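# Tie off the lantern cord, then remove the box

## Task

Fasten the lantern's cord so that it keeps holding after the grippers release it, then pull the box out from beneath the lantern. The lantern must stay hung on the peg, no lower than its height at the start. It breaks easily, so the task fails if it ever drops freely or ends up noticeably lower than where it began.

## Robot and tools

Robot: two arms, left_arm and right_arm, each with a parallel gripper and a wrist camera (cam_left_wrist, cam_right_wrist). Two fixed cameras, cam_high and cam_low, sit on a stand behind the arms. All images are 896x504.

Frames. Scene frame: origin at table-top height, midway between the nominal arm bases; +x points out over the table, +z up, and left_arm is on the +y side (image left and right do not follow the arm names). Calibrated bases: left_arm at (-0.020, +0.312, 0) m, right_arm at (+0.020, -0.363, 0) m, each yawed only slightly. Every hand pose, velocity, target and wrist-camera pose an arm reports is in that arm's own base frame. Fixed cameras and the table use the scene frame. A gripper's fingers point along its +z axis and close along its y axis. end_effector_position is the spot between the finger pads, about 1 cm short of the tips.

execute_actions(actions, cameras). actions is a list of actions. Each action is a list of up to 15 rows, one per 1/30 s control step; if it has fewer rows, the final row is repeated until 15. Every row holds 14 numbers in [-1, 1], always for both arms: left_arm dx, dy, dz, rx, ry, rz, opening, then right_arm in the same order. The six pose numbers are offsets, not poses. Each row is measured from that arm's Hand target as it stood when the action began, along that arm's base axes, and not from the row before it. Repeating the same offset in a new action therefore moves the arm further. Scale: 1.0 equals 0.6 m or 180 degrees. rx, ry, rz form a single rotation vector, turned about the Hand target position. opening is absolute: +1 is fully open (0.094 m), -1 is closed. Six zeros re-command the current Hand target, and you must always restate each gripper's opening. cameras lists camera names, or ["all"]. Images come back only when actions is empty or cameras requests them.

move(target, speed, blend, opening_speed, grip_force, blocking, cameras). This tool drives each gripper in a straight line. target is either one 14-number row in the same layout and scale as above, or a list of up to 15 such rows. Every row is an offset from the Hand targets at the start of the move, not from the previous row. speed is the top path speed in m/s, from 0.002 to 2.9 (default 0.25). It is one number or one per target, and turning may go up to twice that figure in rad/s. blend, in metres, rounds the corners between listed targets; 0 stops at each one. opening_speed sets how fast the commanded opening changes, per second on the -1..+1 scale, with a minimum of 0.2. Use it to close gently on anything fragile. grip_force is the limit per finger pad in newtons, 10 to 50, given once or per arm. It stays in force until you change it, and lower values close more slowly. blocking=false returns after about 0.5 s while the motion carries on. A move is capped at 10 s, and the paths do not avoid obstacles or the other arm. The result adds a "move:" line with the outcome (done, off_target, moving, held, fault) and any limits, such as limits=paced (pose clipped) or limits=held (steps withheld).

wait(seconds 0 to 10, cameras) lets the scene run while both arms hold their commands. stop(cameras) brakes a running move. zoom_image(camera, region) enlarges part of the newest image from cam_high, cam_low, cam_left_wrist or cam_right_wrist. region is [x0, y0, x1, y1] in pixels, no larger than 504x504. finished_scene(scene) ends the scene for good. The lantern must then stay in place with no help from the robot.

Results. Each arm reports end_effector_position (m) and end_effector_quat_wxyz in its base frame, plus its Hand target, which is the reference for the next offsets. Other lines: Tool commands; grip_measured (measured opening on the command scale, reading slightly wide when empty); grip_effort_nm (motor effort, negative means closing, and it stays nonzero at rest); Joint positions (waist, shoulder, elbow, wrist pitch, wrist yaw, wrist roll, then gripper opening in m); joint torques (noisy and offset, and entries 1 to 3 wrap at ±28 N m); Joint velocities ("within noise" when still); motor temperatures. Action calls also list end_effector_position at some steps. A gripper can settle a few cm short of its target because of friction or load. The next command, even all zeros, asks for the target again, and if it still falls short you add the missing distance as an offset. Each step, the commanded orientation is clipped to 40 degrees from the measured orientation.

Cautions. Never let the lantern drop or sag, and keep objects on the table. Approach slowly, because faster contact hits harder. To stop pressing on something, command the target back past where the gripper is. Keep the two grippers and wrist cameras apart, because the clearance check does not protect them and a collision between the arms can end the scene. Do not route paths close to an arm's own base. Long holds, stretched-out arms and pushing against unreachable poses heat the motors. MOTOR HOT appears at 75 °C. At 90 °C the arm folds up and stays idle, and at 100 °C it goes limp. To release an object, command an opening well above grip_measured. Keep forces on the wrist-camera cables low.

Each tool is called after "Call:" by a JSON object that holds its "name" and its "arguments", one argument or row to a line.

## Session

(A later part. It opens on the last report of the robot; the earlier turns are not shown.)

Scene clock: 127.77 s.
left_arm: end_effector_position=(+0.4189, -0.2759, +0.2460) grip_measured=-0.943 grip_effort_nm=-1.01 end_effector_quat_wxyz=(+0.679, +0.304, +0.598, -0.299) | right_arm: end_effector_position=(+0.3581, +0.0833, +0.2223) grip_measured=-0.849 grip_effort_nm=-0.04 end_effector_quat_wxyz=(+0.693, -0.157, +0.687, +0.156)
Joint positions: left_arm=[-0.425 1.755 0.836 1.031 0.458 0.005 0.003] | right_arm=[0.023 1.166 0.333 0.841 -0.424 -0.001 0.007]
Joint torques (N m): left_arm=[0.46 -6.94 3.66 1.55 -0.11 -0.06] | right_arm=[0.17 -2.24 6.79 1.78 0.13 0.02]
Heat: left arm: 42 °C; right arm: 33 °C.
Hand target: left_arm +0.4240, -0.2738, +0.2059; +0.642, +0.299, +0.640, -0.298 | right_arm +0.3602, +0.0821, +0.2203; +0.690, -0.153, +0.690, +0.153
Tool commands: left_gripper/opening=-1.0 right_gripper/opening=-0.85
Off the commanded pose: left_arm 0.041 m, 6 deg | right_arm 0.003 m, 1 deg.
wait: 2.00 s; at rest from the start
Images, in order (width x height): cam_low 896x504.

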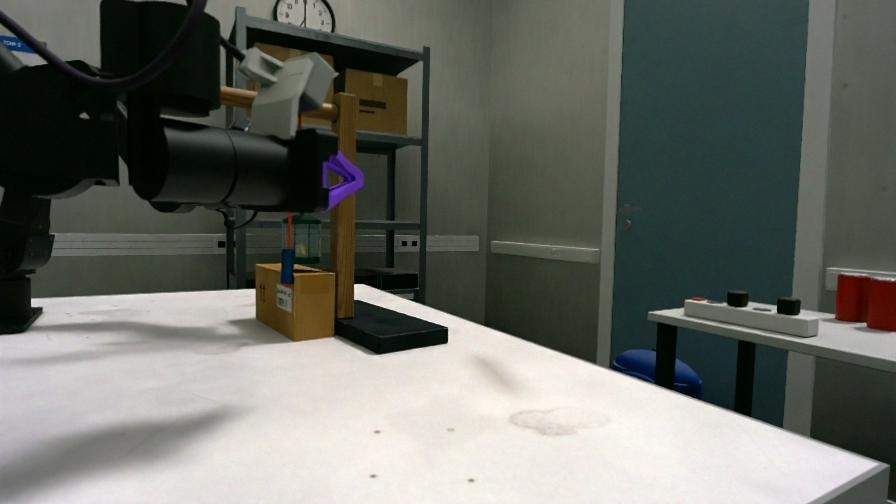

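Call:
{"name": "move", "arguments": {
  "target": [0,0,0.065,0,0,0,-1,0,0,0,0,0,0,-0.85],
  "speed": 0.05
}}

Call:
{"name": "move", "arguments": {
  "target": [0,0,0,0,0,0,-0.35,0,0,0,0,0,0,-0.85],
  "opening_speed": 0.25,
  "cameras": ["cam_low","cam_left_wrist"]
}}

Call:
{"name": "zoom_image", "arguments": {
  "camera": "cam_low",
  "region": [240, 80, 400, 290]
}}

Scene clock: 130.33 s.
left_arm: end_effector_position=(+0.4218, -0.2774, +0.2375) grip_measured=-0.943 grip_effort_nm=-1.01 end_effector_quat_wxyz=(+0.643, +0.304, +0.635, -0.301) | right_arm: end_effector_position=(+0.3581, +0.0833, +0.2223) grip_measured=-0.849 grip_effort_nm=-0.05 end_effector_quat_wxyz=(+0.693, -0.157, +0.687, +0.156)
Joint positions: left_arm=[-0.425 1.722 0.872 0.86 0.459 0.004 0.003] | right_arm=[0.023 1.166 0.333 0.841 -0.424 -0.001 0.007]
Joint torques (N m): left_arm=[0.53 -12.48 7.04 1.64 -0.11 -0.06] | right_arm=[0.18 -2.22 6.8 1.78 0.14 0.02]
Heat: left arm: 42 °C; right arm: 33 °C.
Hand target: left_arm +0.4240, -0.2739, +0.2449; +0.642, +0.299, +0.640, -0.298 | right_arm +0.3602, +0.0821, +0.2203; +0.690, -0.153, +0.690, +0.153
Off the commanded pose: left_arm 0.009 m, 1 deg | right_arm 0.003 m, 1 deg.
move: done

Scene clock: 133.13 s.
left_arm: end_effector_position=(+0.4218, -0.2773, +0.2315) grip_measured=-0.351 grip_effort_nm=0.09 end_effector_quat_wxyz=(+0.634, +0.303, +0.644, -0.301) | right_arm: end_effector_position=(+0.3581, +0.0833, +0.2223) grip_measured=-0.849 grip_effort_nm=-0.04 end_effector_quat_wxyz=(+0.693, -0.157, +0.687, +0.156)
Joint positions: left_arm=[-0.425 1.722 0.872 0.833 0.459 0.004 0.03] | right_arm=[0.023 1.166 0.333 0.841 -0.424 -0.001 0.007]
Joint torques (N m): left_arm=[0.47 -12.64 7.1 1.88 -0.1 -0.05] | right_arm=[0.18 -2.22 6.8 1.78 0.13 0.02]
Heat: left arm: 42 °C; right arm: 33 °C.
Hand target: left_arm +0.4240, -0.2738, +0.2450; +0.642, +0.299, +0.640, -0.298 | right_arm +0.3602, +0.0821, +0.2203; +0.690, -0.153, +0.690, +0.153
Off the commanded pose: left_arm 0.014 m, 1 deg | right_arm 0.003 m, 1 deg.
move: off_target (left_arm)
camera_calibration:
cam_left_wrist: T_world_to_cam=[[-0.777319, -0.628844, 0.0181549, 0.148839], [-0.268669, 0.305733, -0.913425, 0.450911], [0.568851, -0.7149, -0.406603, -0.256275], [0, 0, 0, 1]] pos_world=[0.382623, -0.227473, 0.304969]
Images, in order (width x height): cam_low 896x504, cam_left_wrist 896x504.

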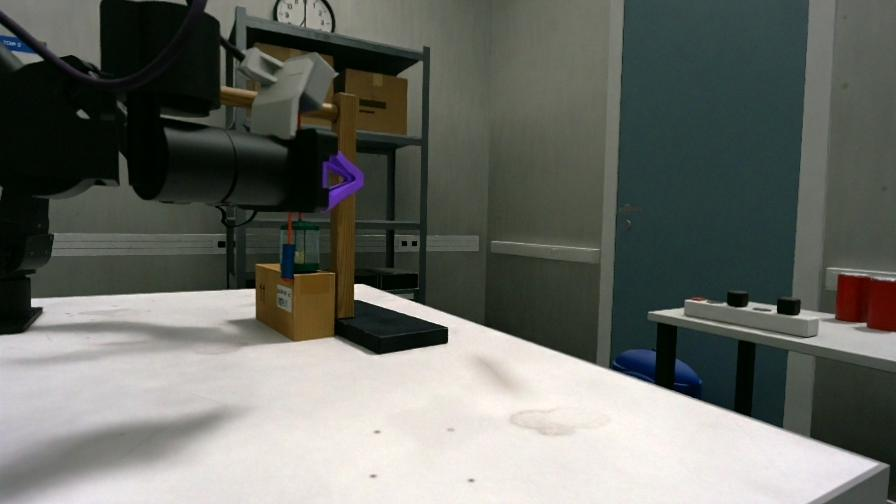

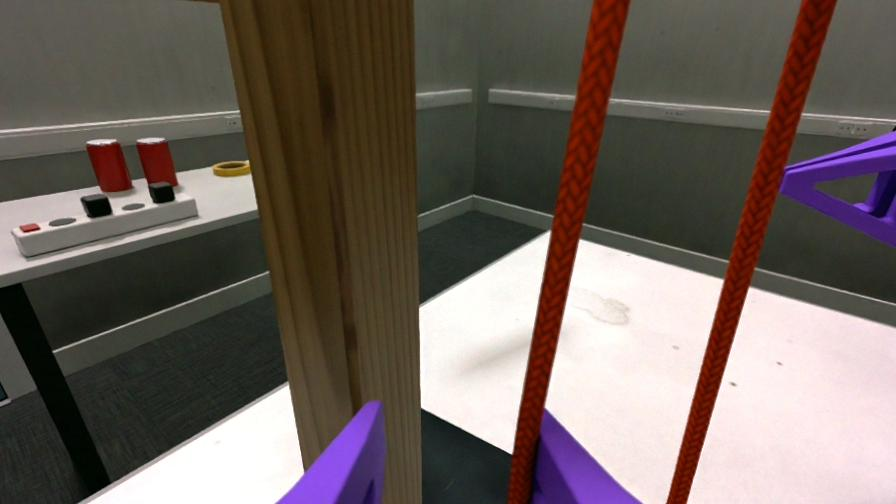

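Scaled by 2.400 from the camera's 896x504 image, which has a finer 1280x720 frame.

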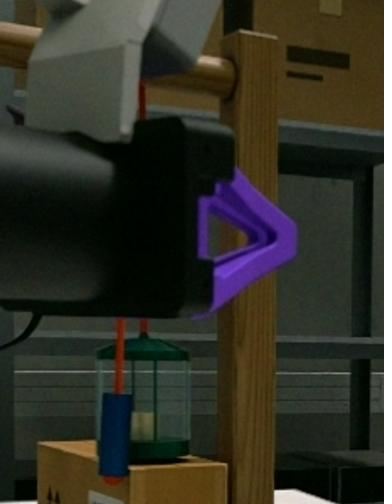

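Call:
{"name": "zoom_image", "arguments": {
  "camera": "cam_low",
  "region": [240, 80, 400, 290]
}}

Call:
{"name": "wait", "arguments": {
  "seconds": 1,
  "cameras": ["cam_high","cam_low"]
}}

Call:
{"name": "zoom_image", "arguments": {
  "camera": "cam_low",
  "region": [240, 80, 400, 290]
}}

Call:
{"name": "zoom_image", "arguments": {
  "camera": "cam_high",
  "region": [440, 110, 560, 230]
}}

Scaled by 2.400 from the camera's 896x504 image, which has a finer 1280x720 frame.

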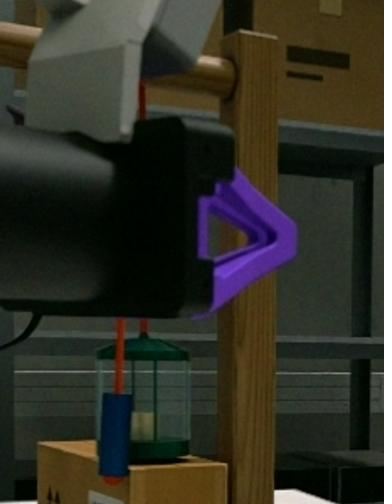

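Scene clock: 135.17 s.
left_arm: end_effector_position=(+0.4218, -0.2773, +0.2315) grip_measured=-0.351 grip_effort_nm=0.09 end_effector_quat_wxyz=(+0.634, +0.303, +0.644, -0.301) | right_arm: end_effector_position=(+0.3581, +0.0833, +0.2223) grip_measured=-0.849 grip_effort_nm=-0.04 end_effector_quat_wxyz=(+0.693, -0.157, +0.687, +0.156)
Joint positions: left_arm=[-0.425 1.722 0.872 0.833 0.459 0.004 0.03] | right_arm=[0.023 1.166 0.333 0.841 -0.424 -0.001 0.007]
Joint torques (N m): left_arm=[0.51 -12.67 7.12 1.89 -0.11 -0.05] | right_arm=[0.18 -2.22 6.79 1.78 0.13 0.02]
Heat: left arm: 42 °C; right arm: 33 °C.
Hand target: left_arm +0.4240, -0.2738, +0.2450; +0.642, +0.299, +0.640, -0.298 | right_arm +0.3602, +0.0821, +0.2203; +0.690, -0.153, +0.690, +0.153
Tool commands: left_gripper/opening=-0.35 right_gripper/opening=-0.85
Off the commanded pose: left_arm 0.014 m, 1 deg | right_arm 0.003 m, 1 deg.
wait: 1.00 s; at rest from the start
Images, in order (width x height): cam_high 896x504, cam_low 896x504.

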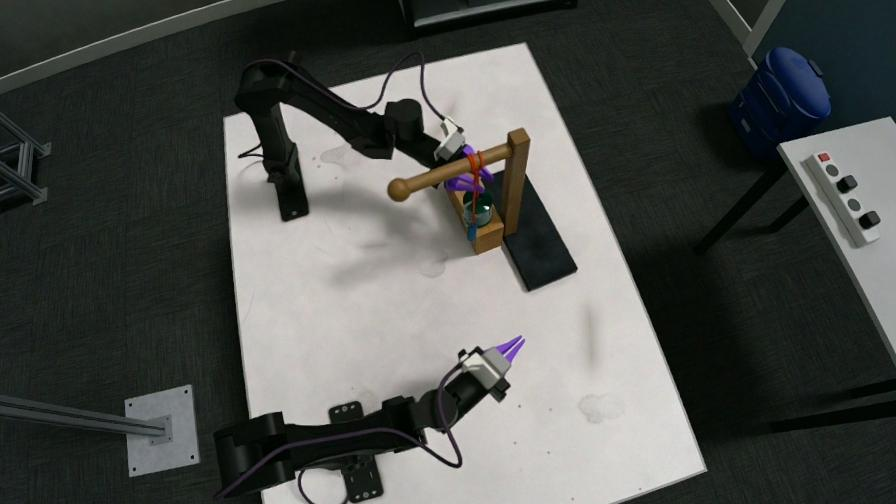

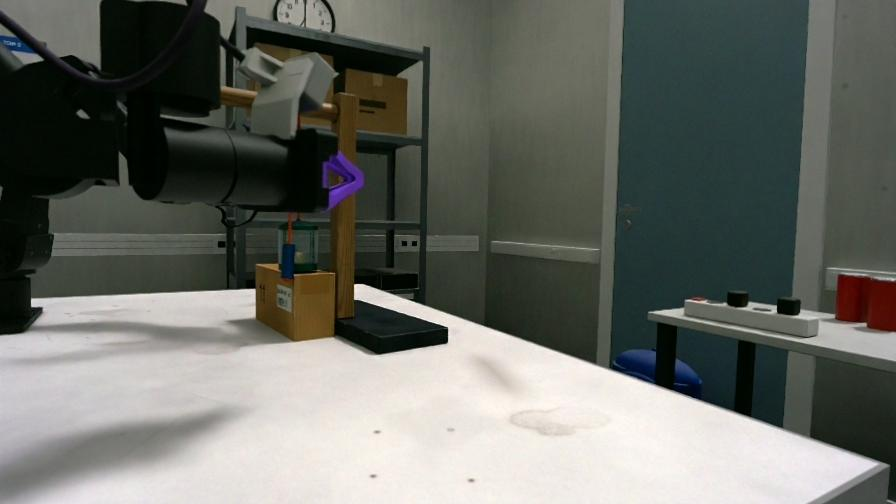

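Scaled by 2.400 from the camera's 896x504 image, which has a finer 1280x720 frame.

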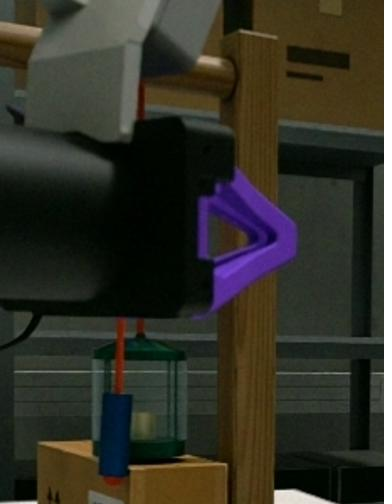

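Scaled by 4.200 from the camera's 896x504 image, which has a finer 1280x720 frame.

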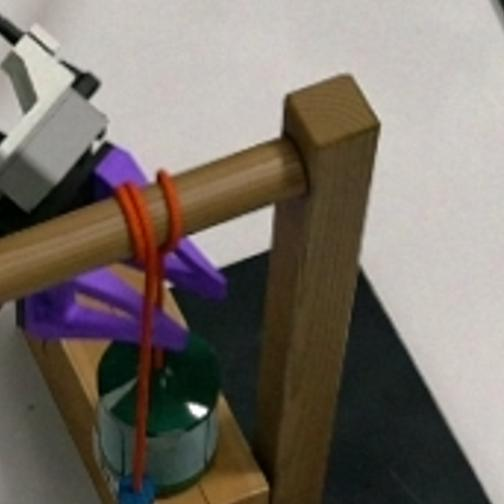

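Call:
{"name": "move", "arguments": {
  "target": [-0.018,-0.015,0.01,0,0,0,-0.35,0,0,0,0,0,0,-0.85],
  "speed": 0.05,
  "cameras": ["cam_left_wrist"]
}}

Call:
{"name": "move", "arguments": {
  "target": [0,0,0,0,0,0,-1,0,0,0,0,0,0,-0.85],
  "opening_speed": 0.3,
  "cameras": ["cam_left_wrist"]
}}

Scene clock: 137.53 s.
left_arm: end_effector_position=(+0.4155, -0.2833, +0.2404) grip_measured=-0.351 grip_effort_nm=0.09 end_effector_quat_wxyz=(+0.637, +0.302, +0.642, -0.300) | right_arm: end_effector_position=(+0.3581, +0.0833, +0.2223) grip_measured=-0.849 grip_effort_nm=-0.04 end_effector_quat_wxyz=(+0.693, -0.157, +0.687, +0.156)
Joint positions: left_arm=[-0.451 1.692 0.872 0.812 0.429 0.004 0.03] | right_arm=[0.023 1.166 0.333 0.841 -0.424 -0.001 0.007]
Joint torques (N m): left_arm=[-0.44 -12.89 6.31 1.86 -0.14 -0.05] | right_arm=[0.17 -2.22 6.79 1.77 0.14 0.02]
Heat: left arm: 42 °C; right arm: 33 °C.
Hand target: left_arm +0.4133, -0.2828, +0.2509; +0.642, +0.299, +0.640, -0.298 | right_arm +0.3602, +0.0821, +0.2203; +0.690, -0.153, +0.690, +0.153
Off the commanded pose: left_arm 0.011 m, 1 deg | right_arm 0.003 m, 1 deg.
move: off_target (left_arm)
camera_calibration:
cam_left_wrist: T_world_to_cam=[[-0.774766, -0.632079, 0.0145811, 0.139003], [-0.263549, 0.301908, -0.916184, 0.456616], [0.574699, -0.713672, -0.400491, -0.256812], [0, 0, 0, 1]] pos_world=[0.375625, -0.233275, 0.313467]
Images, in order (width x height): cam_left_wrist 896x504.

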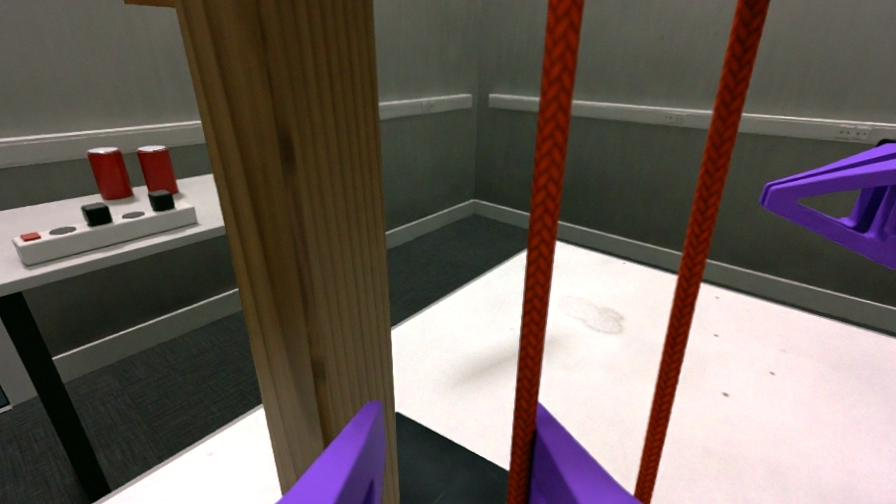

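Scene clock: 139.90 s.
left_arm: end_effector_position=(+0.4157, -0.2831, +0.2402) grip_measured=-0.945 grip_effort_nm=-0.98 end_effector_quat_wxyz=(+0.637, +0.302, +0.643, -0.299) | right_arm: end_effector_position=(+0.3581, +0.0833, +0.2223) grip_measured=-0.849 grip_effort_nm=-0.04 end_effector_quat_wxyz=(+0.693, -0.157, +0.687, +0.156)
Joint positions: left_arm=[-0.451 1.692 0.872 0.81 0.428 0.004 0.003] | right_arm=[0.023 1.166 0.333 0.841 -0.424 -0.001 0.007]
Joint torques (N m): left_arm=[-0.44 -12.85 6.28 1.89 -0.15 -0.04] | right_arm=[0.17 -2.24 6.8 1.77 0.15 0.02]
Heat: left arm: 42 °C; right arm: 33 °C.
Hand target: left_arm +0.4132, -0.2828, +0.2509; +0.642, +0.299, +0.640, -0.298 | right_arm +0.3602, +0.0821, +0.2203; +0.690, -0.153, +0.690, +0.153
Off the commanded pose: left_arm 0.011 m, 1 deg | right_arm 0.003 m, 1 deg.
move: off_target (left_arm)
camera_calibration:
cam_left_wrist: T_world_to_cam=[[-0.774015, -0.632989, 0.015018, 0.138529], [-0.264791, 0.302057, -0.915777, 0.45686], [0.575141, -0.712802, -0.401406, -0.256683], [0, 0, 0, 1]] pos_world=[0.375824, -0.233275, 0.313267]
Images, in order (width x height): cam_left_wrist 896x504.

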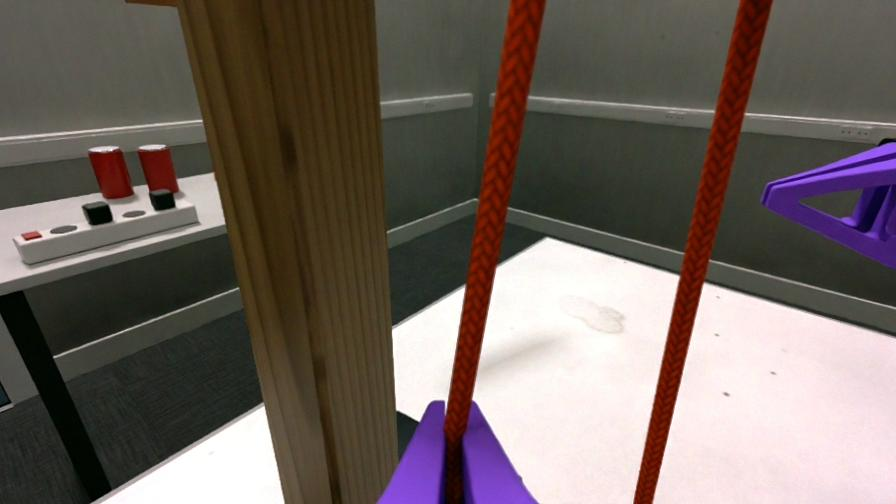

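Call:
{"name": "move", "arguments": {
  "target": [
    [0.015,0.01,0.06,0,0,0,-1,0,0,0,0,0,0,-0.85],
    [0.018,0.015,0.12,0,0,0,-1,0,0,0,0,0,0,-0.85]
  ],
  "speed": 0.05,
  "cameras": ["cam_low","cam_high","cam_right_wrist"]
}}

Call:
{"name": "zoom_image", "arguments": {
  "camera": "cam_low",
  "region": [240, 80, 400, 290]
}}

Call:
{"name": "zoom_image", "arguments": {
  "camera": "cam_high",
  "region": [440, 110, 560, 260]
}}

Scene clock: 143.80 s.
left_arm: end_effector_position=(+0.4260, -0.2772, +0.2784) grip_measured=-0.946 grip_effort_nm=-1.01 end_effector_quat_wxyz=(+0.604, +0.299, +0.677, -0.297) | right_arm: end_effector_position=(+0.3581, +0.0833, +0.2223) grip_measured=-0.849 grip_effort_nm=-0.05 end_effector_quat_wxyz=(+0.693, -0.157, +0.687, +0.156)
Joint positions: left_arm=[-0.425 1.613 1.052 0.456 0.445 0.004 0.003] | right_arm=[0.023 1.166 0.333 0.841 -0.424 -0.001 0.007]
Joint torques (N m): left_arm=[0.51 -14.35 9.26 2.51 0.06 -0.03] | right_arm=[0.14 -2.24 6.79 1.78 0.14 0.03]
Heat: left arm: 42 °C; right arm: 33 °C.
Hand target: left_arm +0.4239, -0.2739, +0.3230; +0.642, +0.299, +0.640, -0.299 | right_arm +0.3602, +0.0821, +0.2203; +0.690, -0.153, +0.690, +0.153
Off the commanded pose: left_arm 0.045 m, 6 deg | right_arm 0.003 m, 1 deg.
move: off_target (left_arm)
camera_calibration:
cam_right_wrist: T_world_to_cam=[[0.443173, -0.896223, 0.0195251, -0.0872216], [-0.358163, -0.196991, -0.912641, 0.387609], [0.821777, 0.397465, -0.408295, -0.14656], [0, 0, 0, 1]] pos_world=[0.297922, 0.056438, 0.295611]
Images, in order (width x height): cam_high 896x504, cam_low 896x504, cam_right_wrist 896x504.

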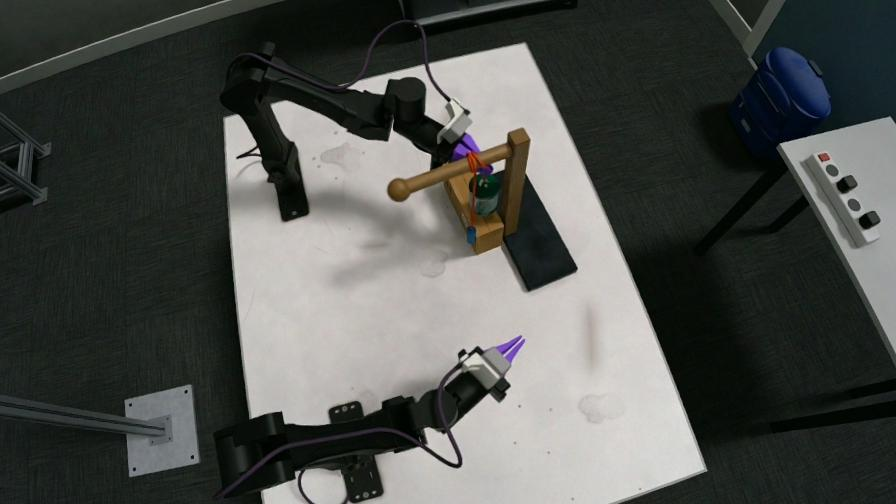

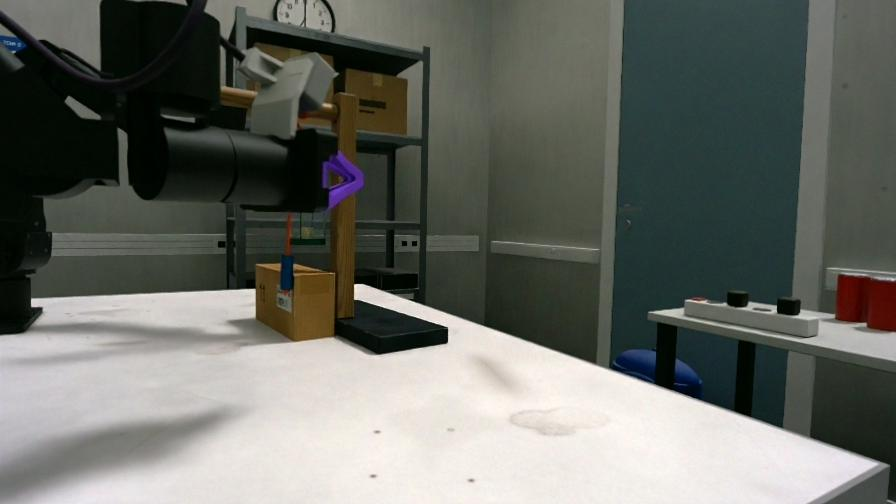

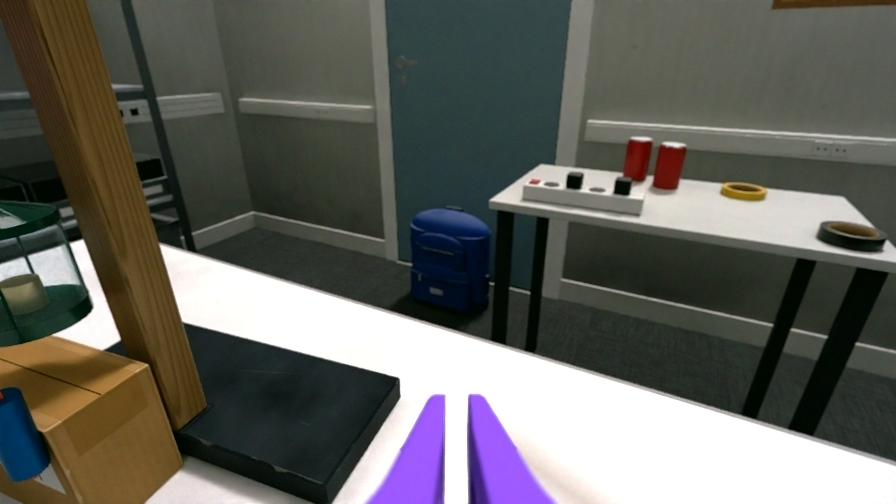

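Scaled by 2.400 from the camera's 896x504 image, which has a finer 1280x720 frame.

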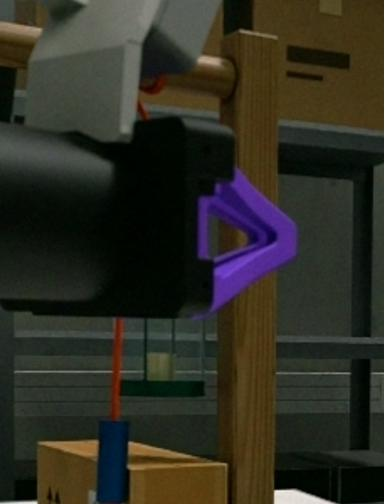

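Scaled by 3.360 from the camera's 896x504 image, which has a finer 1280x720 frame.

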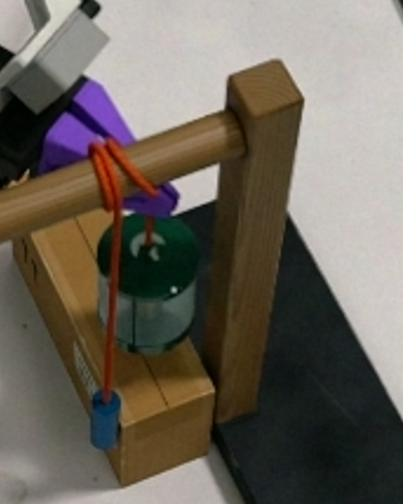

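Call:
{"name": "move", "arguments": {
  "target": [0,0,0,0,0,0,-1,-0.115,0.25,-0.165,0,0,0.111,0],
  "speed": 0.15,
  "cameras": ["cam_right_wrist","cam_high"]
}}

Scene clock: 149.10 s.
left_arm: end_effector_position=(+0.4259, -0.2772, +0.2784) grip_measured=-0.946 grip_effort_nm=-1.01 end_effector_quat_wxyz=(+0.604, +0.299, +0.677, -0.297) | right_arm: end_effector_position=(+0.2885, +0.2304, +0.0979) grip_measured=-0.001 grip_effort_nm=0.10 end_effector_quat_wxyz=(+0.603, -0.280, +0.698, +0.264)
Joint positions: left_arm=[-0.425 1.613 1.052 0.456 0.445 0.004 0.003] | right_arm=[0.557 1.76 0.163 1.459 -0.236 -0.001 0.047]
Joint torques (N m): left_arm=[0.49 -14.34 9.26 2.46 0.07 -0.03] | right_arm=[0.46 -4.05 3.55 2.91 0.11 -0.06]
Heat: left arm: 44 °C; right arm: 34 °C.
Hand target: left_arm +0.4239, -0.2739, +0.3230; +0.642, +0.299, +0.640, -0.299 | right_arm +0.2913, +0.2320, +0.1213; +0.654, -0.270, +0.653, +0.271
Off the commanded pose: left_arm 0.045 m, 6 deg | right_arm 0.024 m, 8 deg.
joint sent to its limit (right arm) — joint 4 (wrist pitch), upper limit. The joint targets still meet the commanded pose.
move: off_target (left_arm, right_arm)
camera_calibration:
cam_right_wrist: T_world_to_cam=[[0.721133, -0.692568, -0.0178227, -0.0455085], [-0.379459, -0.373324, -0.846546, 0.318434], [0.579637, 0.617235, -0.532017, -0.167327], [0, 0, 0, 1]] pos_world=[0.250639, 0.190641, 0.179738]
Images, in order (width x height): cam_high 896x504, cam_right_wrist 896x504.

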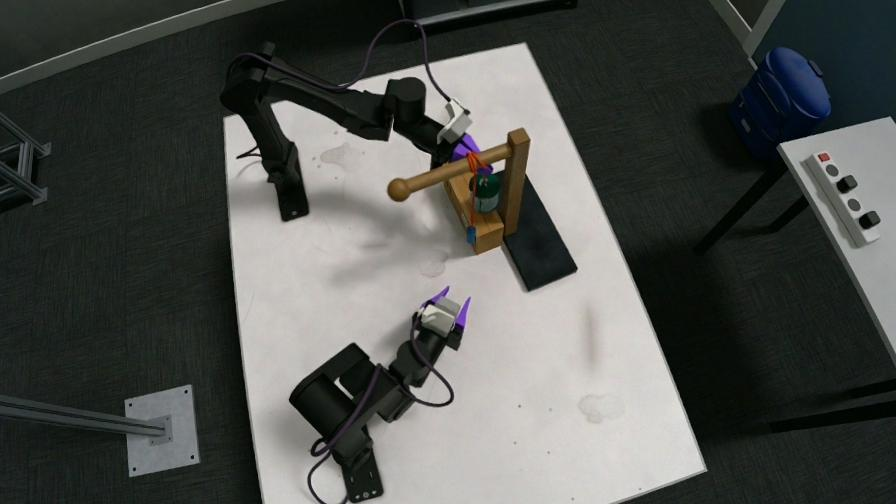

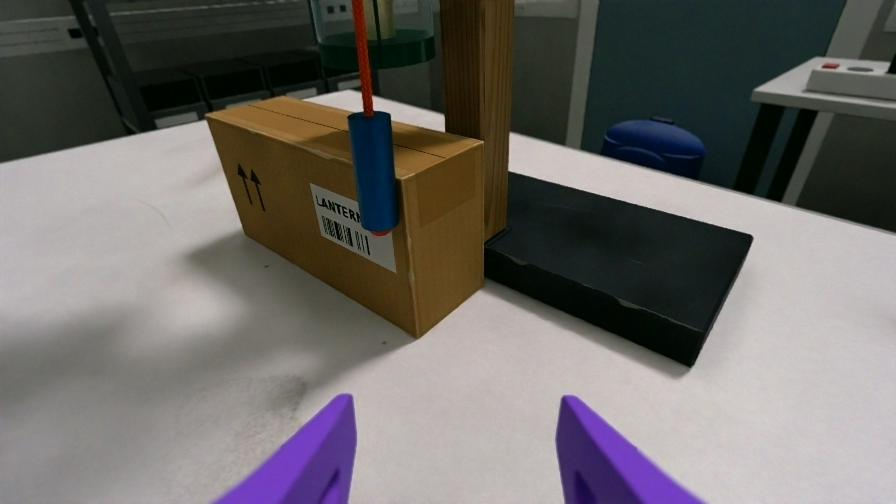

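Call:
{"name": "move", "arguments": {
  "target": [
    [0,0,0,0,0,0,-1,0.0,0.0,0.08,0,0,0,-0.1],
    [0,0,0,0,0,0,-1,0.045,0.13,0.08,0,0,0,-0.1]
  ],
  "speed": 0.1,
  "cameras": ["cam_right_wrist","cam_high"]
}}

Scene clock: 154.60 s.
left_arm: end_effector_position=(+0.4259, -0.2772, +0.2784) grip_measured=-0.946 grip_effort_nm=-1.01 end_effector_quat_wxyz=(+0.604, +0.299, +0.677, -0.297) | right_arm: end_effector_position=(+0.3141, +0.3066, +0.1719) grip_measured=-0.099 grip_effort_nm=-0.04 end_effector_quat_wxyz=(+0.656, -0.272, +0.648, +0.274)
Joint positions: left_arm=[-0.425 1.613 1.052 0.456 0.445 0.004 0.003] | right_arm=[0.755 1.689 0.453 1.248 -0.038 -0.001 0.042]
Joint torques (N m): left_arm=[0.53 -14.37 9.28 2.45 0.06 -0.03] | right_arm=[0.36 -4.9 6.79 1.72 0.13 0.02]
Heat: left arm: 45 °C; right arm: 35 °C.
Hand target: left_arm +0.4239, -0.2739, +0.3230; +0.642, +0.299, +0.640, -0.299 | right_arm +0.3182, +0.3100, +0.1694; +0.654, -0.270, +0.653, +0.271
Off the commanded pose: left_arm 0.045 m, 6 deg | right_arm 0.006 m, 1 deg.
move: off_target (left_arm)
camera_calibration:
cam_right_wrist: T_world_to_cam=[[0.721384, -0.69234, 0.0164595, -0.0159859], [-0.269539, -0.302581, -0.914217, 0.374673], [0.63793, 0.655065, -0.40489, -0.241519], [0, 0, 0, 1]] pos_world=[0.266593, 0.260511, 0.245007]
Images, in order (width x height): cam_high 896x504, cam_right_wrist 896x504.

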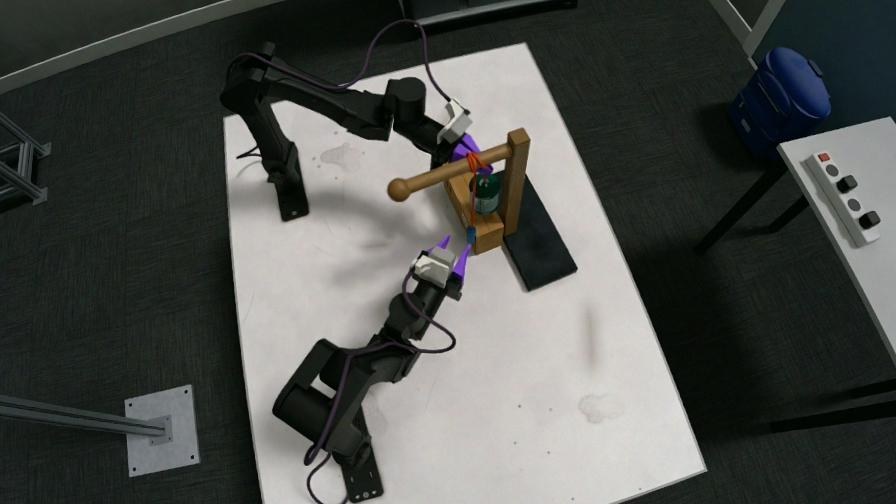

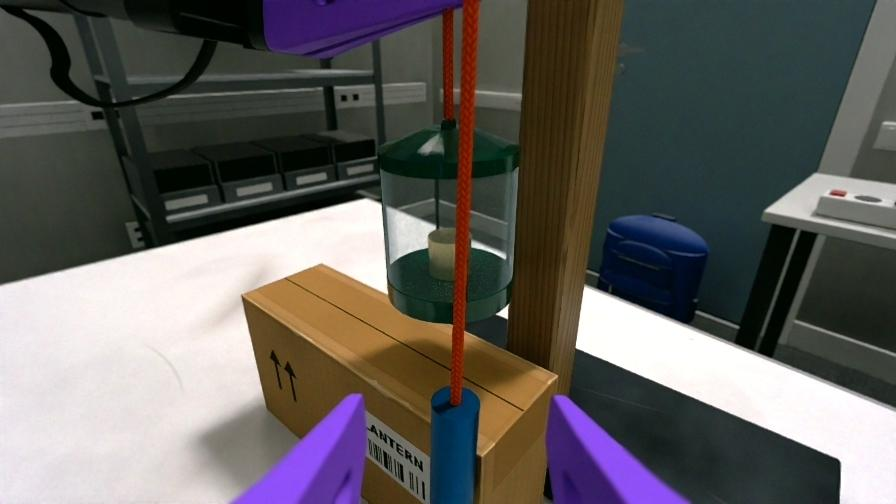

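Call:
{"name": "move", "arguments": {
  "target": [0,0,0,0,0,0,-1,0.088,0.083,-0.057,0,0,0,-0.1],
  "speed": 0.06,
  "cameras": ["cam_right_wrist","cam_high","cam_low"]
}}

Scene clock: 158.37 s.
left_arm: end_effector_position=(+0.4259, -0.2772, +0.2784) grip_measured=-0.946 grip_effort_nm=-1.01 end_effector_quat_wxyz=(+0.604, +0.299, +0.677, -0.297) | right_arm: end_effector_position=(+0.3671, +0.3564, +0.1354) grip_measured=-0.099 grip_effort_nm=-0.04 end_effector_quat_wxyz=(+0.650, -0.274, +0.655, +0.272)
Joint positions: left_arm=[-0.425 1.613 1.052 0.456 0.445 0.004 0.003] | right_arm=[0.755 2.023 0.734 1.281 -0.037 -0.001 0.042]
Joint torques (N m): left_arm=[0.54 -14.32 9.31 2.44 0.07 -0.04] | right_arm=[0.36 -7.28 6.64 1.95 0.13 0.02]
Heat: left arm: 46 °C; right arm: 35 °C.
Hand target: left_arm +0.4239, -0.2739, +0.3230; +0.642, +0.299, +0.640, -0.299 | right_arm +0.3709, +0.3599, +0.1350; +0.653, -0.270, +0.653, +0.271
Off the commanded pose: left_arm 0.045 m, 6 deg | right_arm 0.005 m, 1 deg.
move: off_target (left_arm)
camera_calibration:
cam_right_wrist: T_world_to_cam=[[0.721335, -0.692412, 0.0155415, -0.0188893], [-0.282462, -0.314602, -0.906224, 0.378587], [0.632369, 0.649301, -0.422513, -0.316326], [0, 0, 0, 1]] pos_world=[0.320597, 0.311416, 0.209726]
Images, in order (width x height): cam_high 896x504, cam_low 896x504, cam_right_wrist 896x504.

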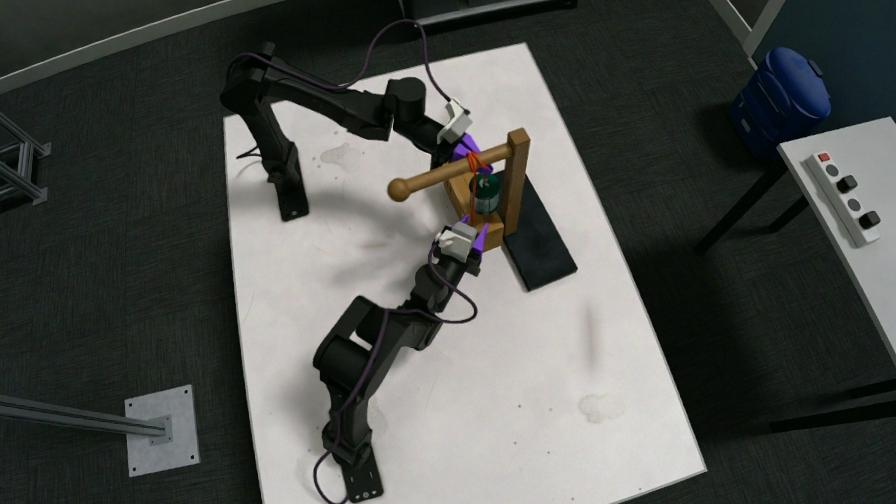

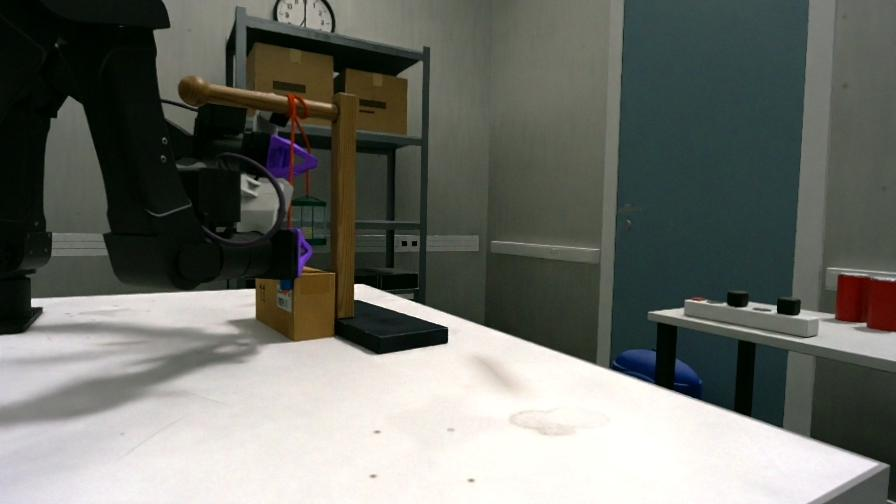

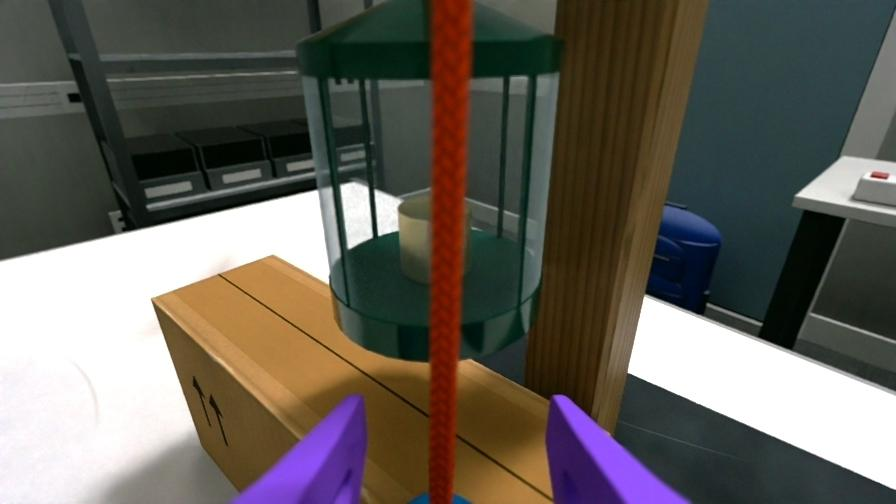

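Call:
{"name": "move", "arguments": {
  "target": [
    [0,0,0,0,0,0,-1,0.008,0.008,0.02,0,0,0,-0.1],
    [0,0,0,0,0,0,-1,0.012,0.012,0.02,0,0,0,-1]
  ],
  "speed": 0.05,
  "opening_speed": 0.8,
  "cameras": ["cam_right_wrist","cam_low"]
}}

Scene clock: 161.90 s.
left_arm: end_effector_position=(+0.4259, -0.2772, +0.2783) grip_measured=-0.946 grip_effort_nm=-1.01 end_effector_quat_wxyz=(+0.604, +0.299, +0.677, -0.297) | right_arm: end_effector_position=(+0.3751, +0.3638, +0.1428) grip_measured=-0.653 grip_effort_nm=-1.00 end_effector_quat_wxyz=(+0.651, -0.274, +0.654, +0.272)
Joint positions: left_arm=[-0.425 1.613 1.052 0.456 0.445 0.004 0.003] | right_arm=[0.755 2.023 0.784 1.234 -0.037 -0.001 0.016]
Joint torques (N m): left_arm=[0.53 -14.37 9.24 2.45 0.07 -0.03] | right_arm=[0.35 -8.98 6.8 1.74 0.13 0.02]
Heat: left arm: 47 °C; right arm: 35 °C.
Hand target: left_arm +0.4239, -0.2739, +0.3230; +0.642, +0.299, +0.640, -0.299 | right_arm +0.3781, +0.3671, +0.1470; +0.653, -0.270, +0.653, +0.271
Off the commanded pose: left_arm 0.045 m, 6 deg | right_arm 0.006 m, 1 deg.
move: off_target (left_arm)
camera_calibration:
cam_right_wrist: T_world_to_cam=[[0.721014, -0.692742, 0.0157185, -0.0194695], [-0.280603, -0.312646, -0.907477, 0.388615], [0.633562, 0.649893, -0.419808, -0.324059], [0, 0, 0, 1]] pos_world=[0.328396, 0.318615, 0.216923]
Images, in order (width x height): cam_low 896x504, cam_right_wrist 896x504.

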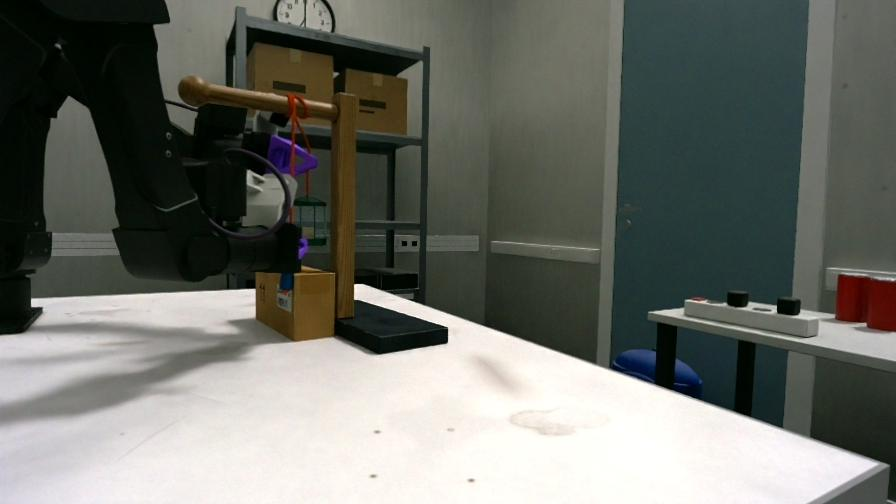

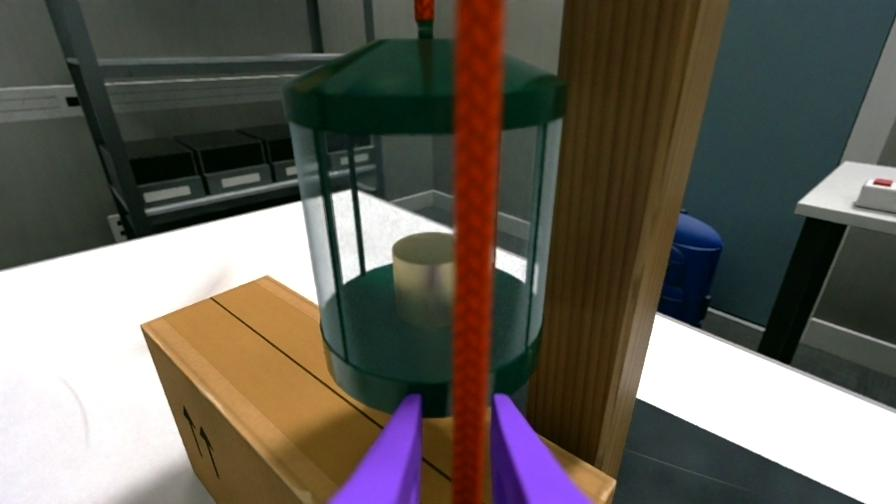

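Call:
{"name": "move", "arguments": {
  "target": [0,0,0,0,0,0,-1,-0.13,-0.15,-0.04,0,0,0,-1],
  "speed": 0.06,
  "cameras": ["cam_right_wrist","cam_low","cam_high","cam_left_wrist"]
}}

Call:
{"name": "zoom_image", "arguments": {
  "camera": "cam_high",
  "region": [420, 110, 560, 260]
}}

Call:
{"name": "zoom_image", "arguments": {
  "camera": "cam_low",
  "region": [240, 80, 400, 290]
}}

Scene clock: 166.13 s.
left_arm: end_effector_position=(+0.4255, -0.2774, +0.2785) grip_measured=-0.946 grip_effort_nm=-1.01 end_effector_quat_wxyz=(+0.603, +0.299, +0.676, -0.298) | right_arm: end_effector_position=(+0.3069, +0.2899, +0.1325) grip_measured=-0.653 grip_effort_nm=-1.00 end_effector_quat_wxyz=(+0.648, -0.276, +0.655, +0.273)
Joint positions: left_arm=[-0.425 1.613 1.052 0.456 0.448 0.004 0.003] | right_arm=[0.723 1.833 0.359 1.463 -0.075 -0.001 0.016]
Joint torques (N m): left_arm=[0.5 -14.35 9.26 2.45 0.05 -0.03] | right_arm=[-0.87 -3.4 -0.01 2.82 0.01 0.01]
Heat: left arm: 47 °C; right arm: 35 °C.
Hand target: left_arm +0.4239, -0.2739, +0.3230; +0.642, +0.299, +0.640, -0.299 | right_arm +0.3002, +0.2770, +0.1230; +0.653, -0.270, +0.653, +0.271
Off the commanded pose: left_arm 0.045 m, 6 deg | right_arm 0.017 m, 1 deg.
move: off_target (left_arm, right_arm)
camera_calibration:
cam_left_wrist: T_world_to_cam=[[-0.76748, -0.638539, 0.0569412, 0.133182], [-0.344402, 0.335766, -0.876726, 0.525208], [0.540705, -0.692481, -0.477608, -0.201383], [0, 0, 0, 1]] pos_world=[0.391986, -0.230759, 0.356697]
cam_right_wrist: T_world_to_cam=[[0.724559, -0.689051, 0.014924, -0.0233682], [-0.283824, -0.318043, -0.904595, 0.339252], [0.628059, 0.651197, -0.42601, -0.234982], [0, 0, 0, 1]] pos_world=[0.260802, 0.244814, 0.207129]

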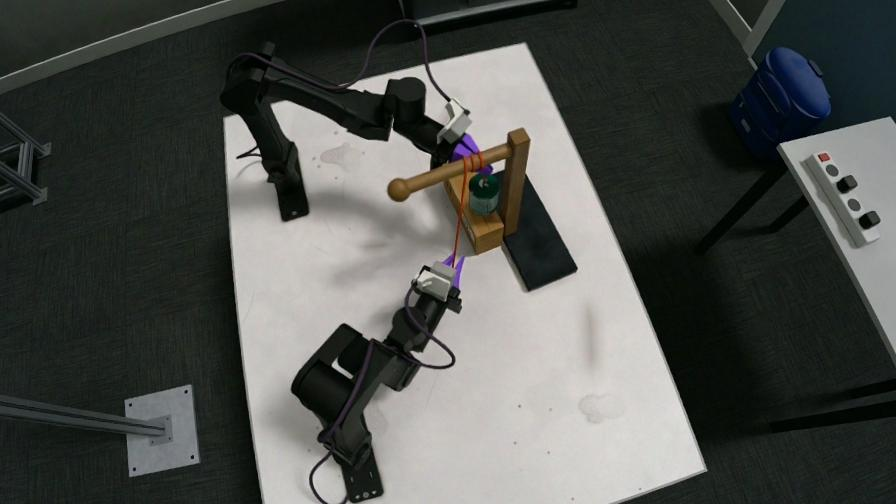

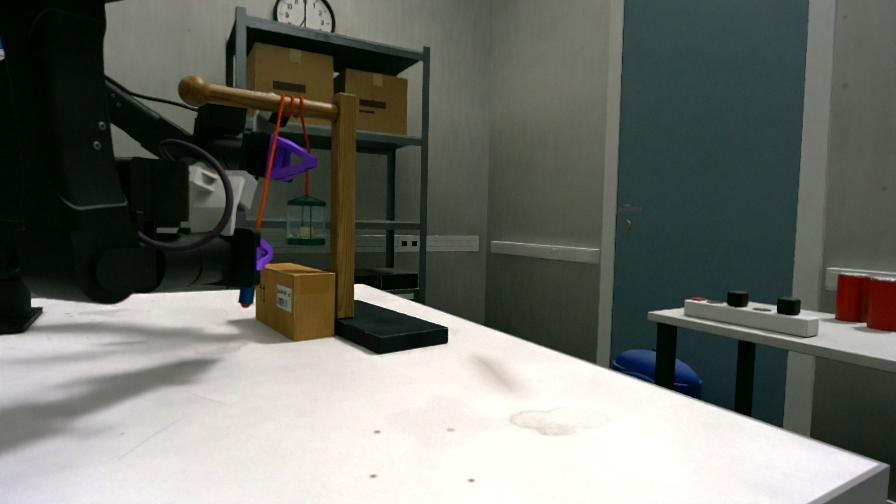

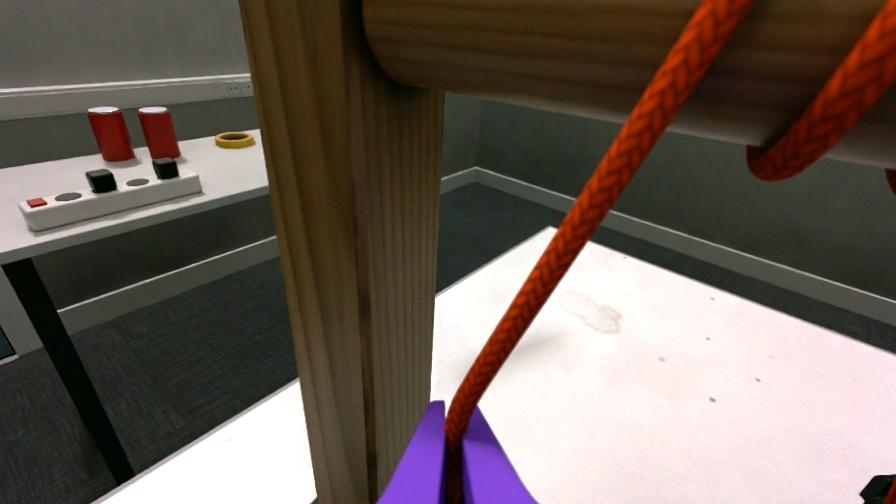

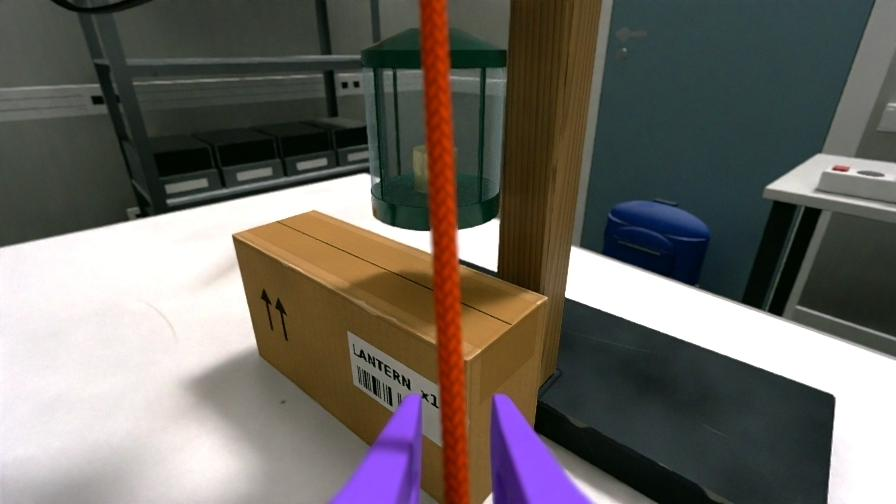

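Scaled by 3.360 from the camera's 896x504 image, which has a finer 1280x720 frame.

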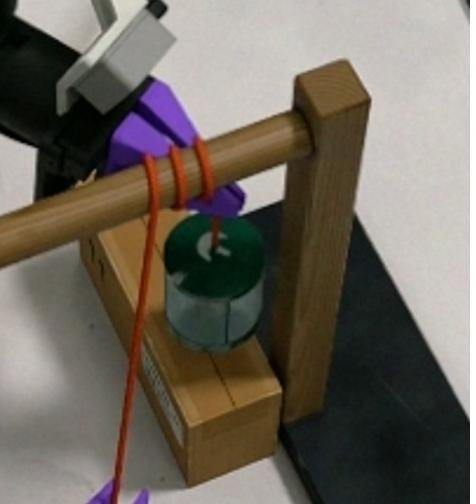

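Scaled by 2.400 from the camera's 896x504 image, which has a finer 1280x720 frame.

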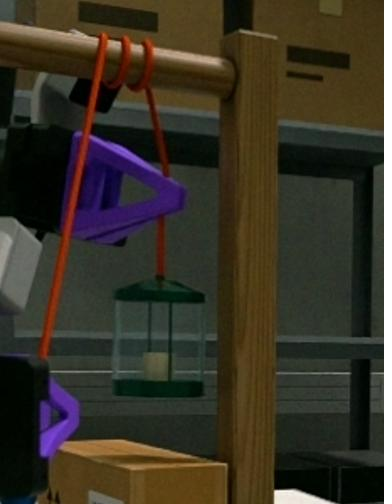

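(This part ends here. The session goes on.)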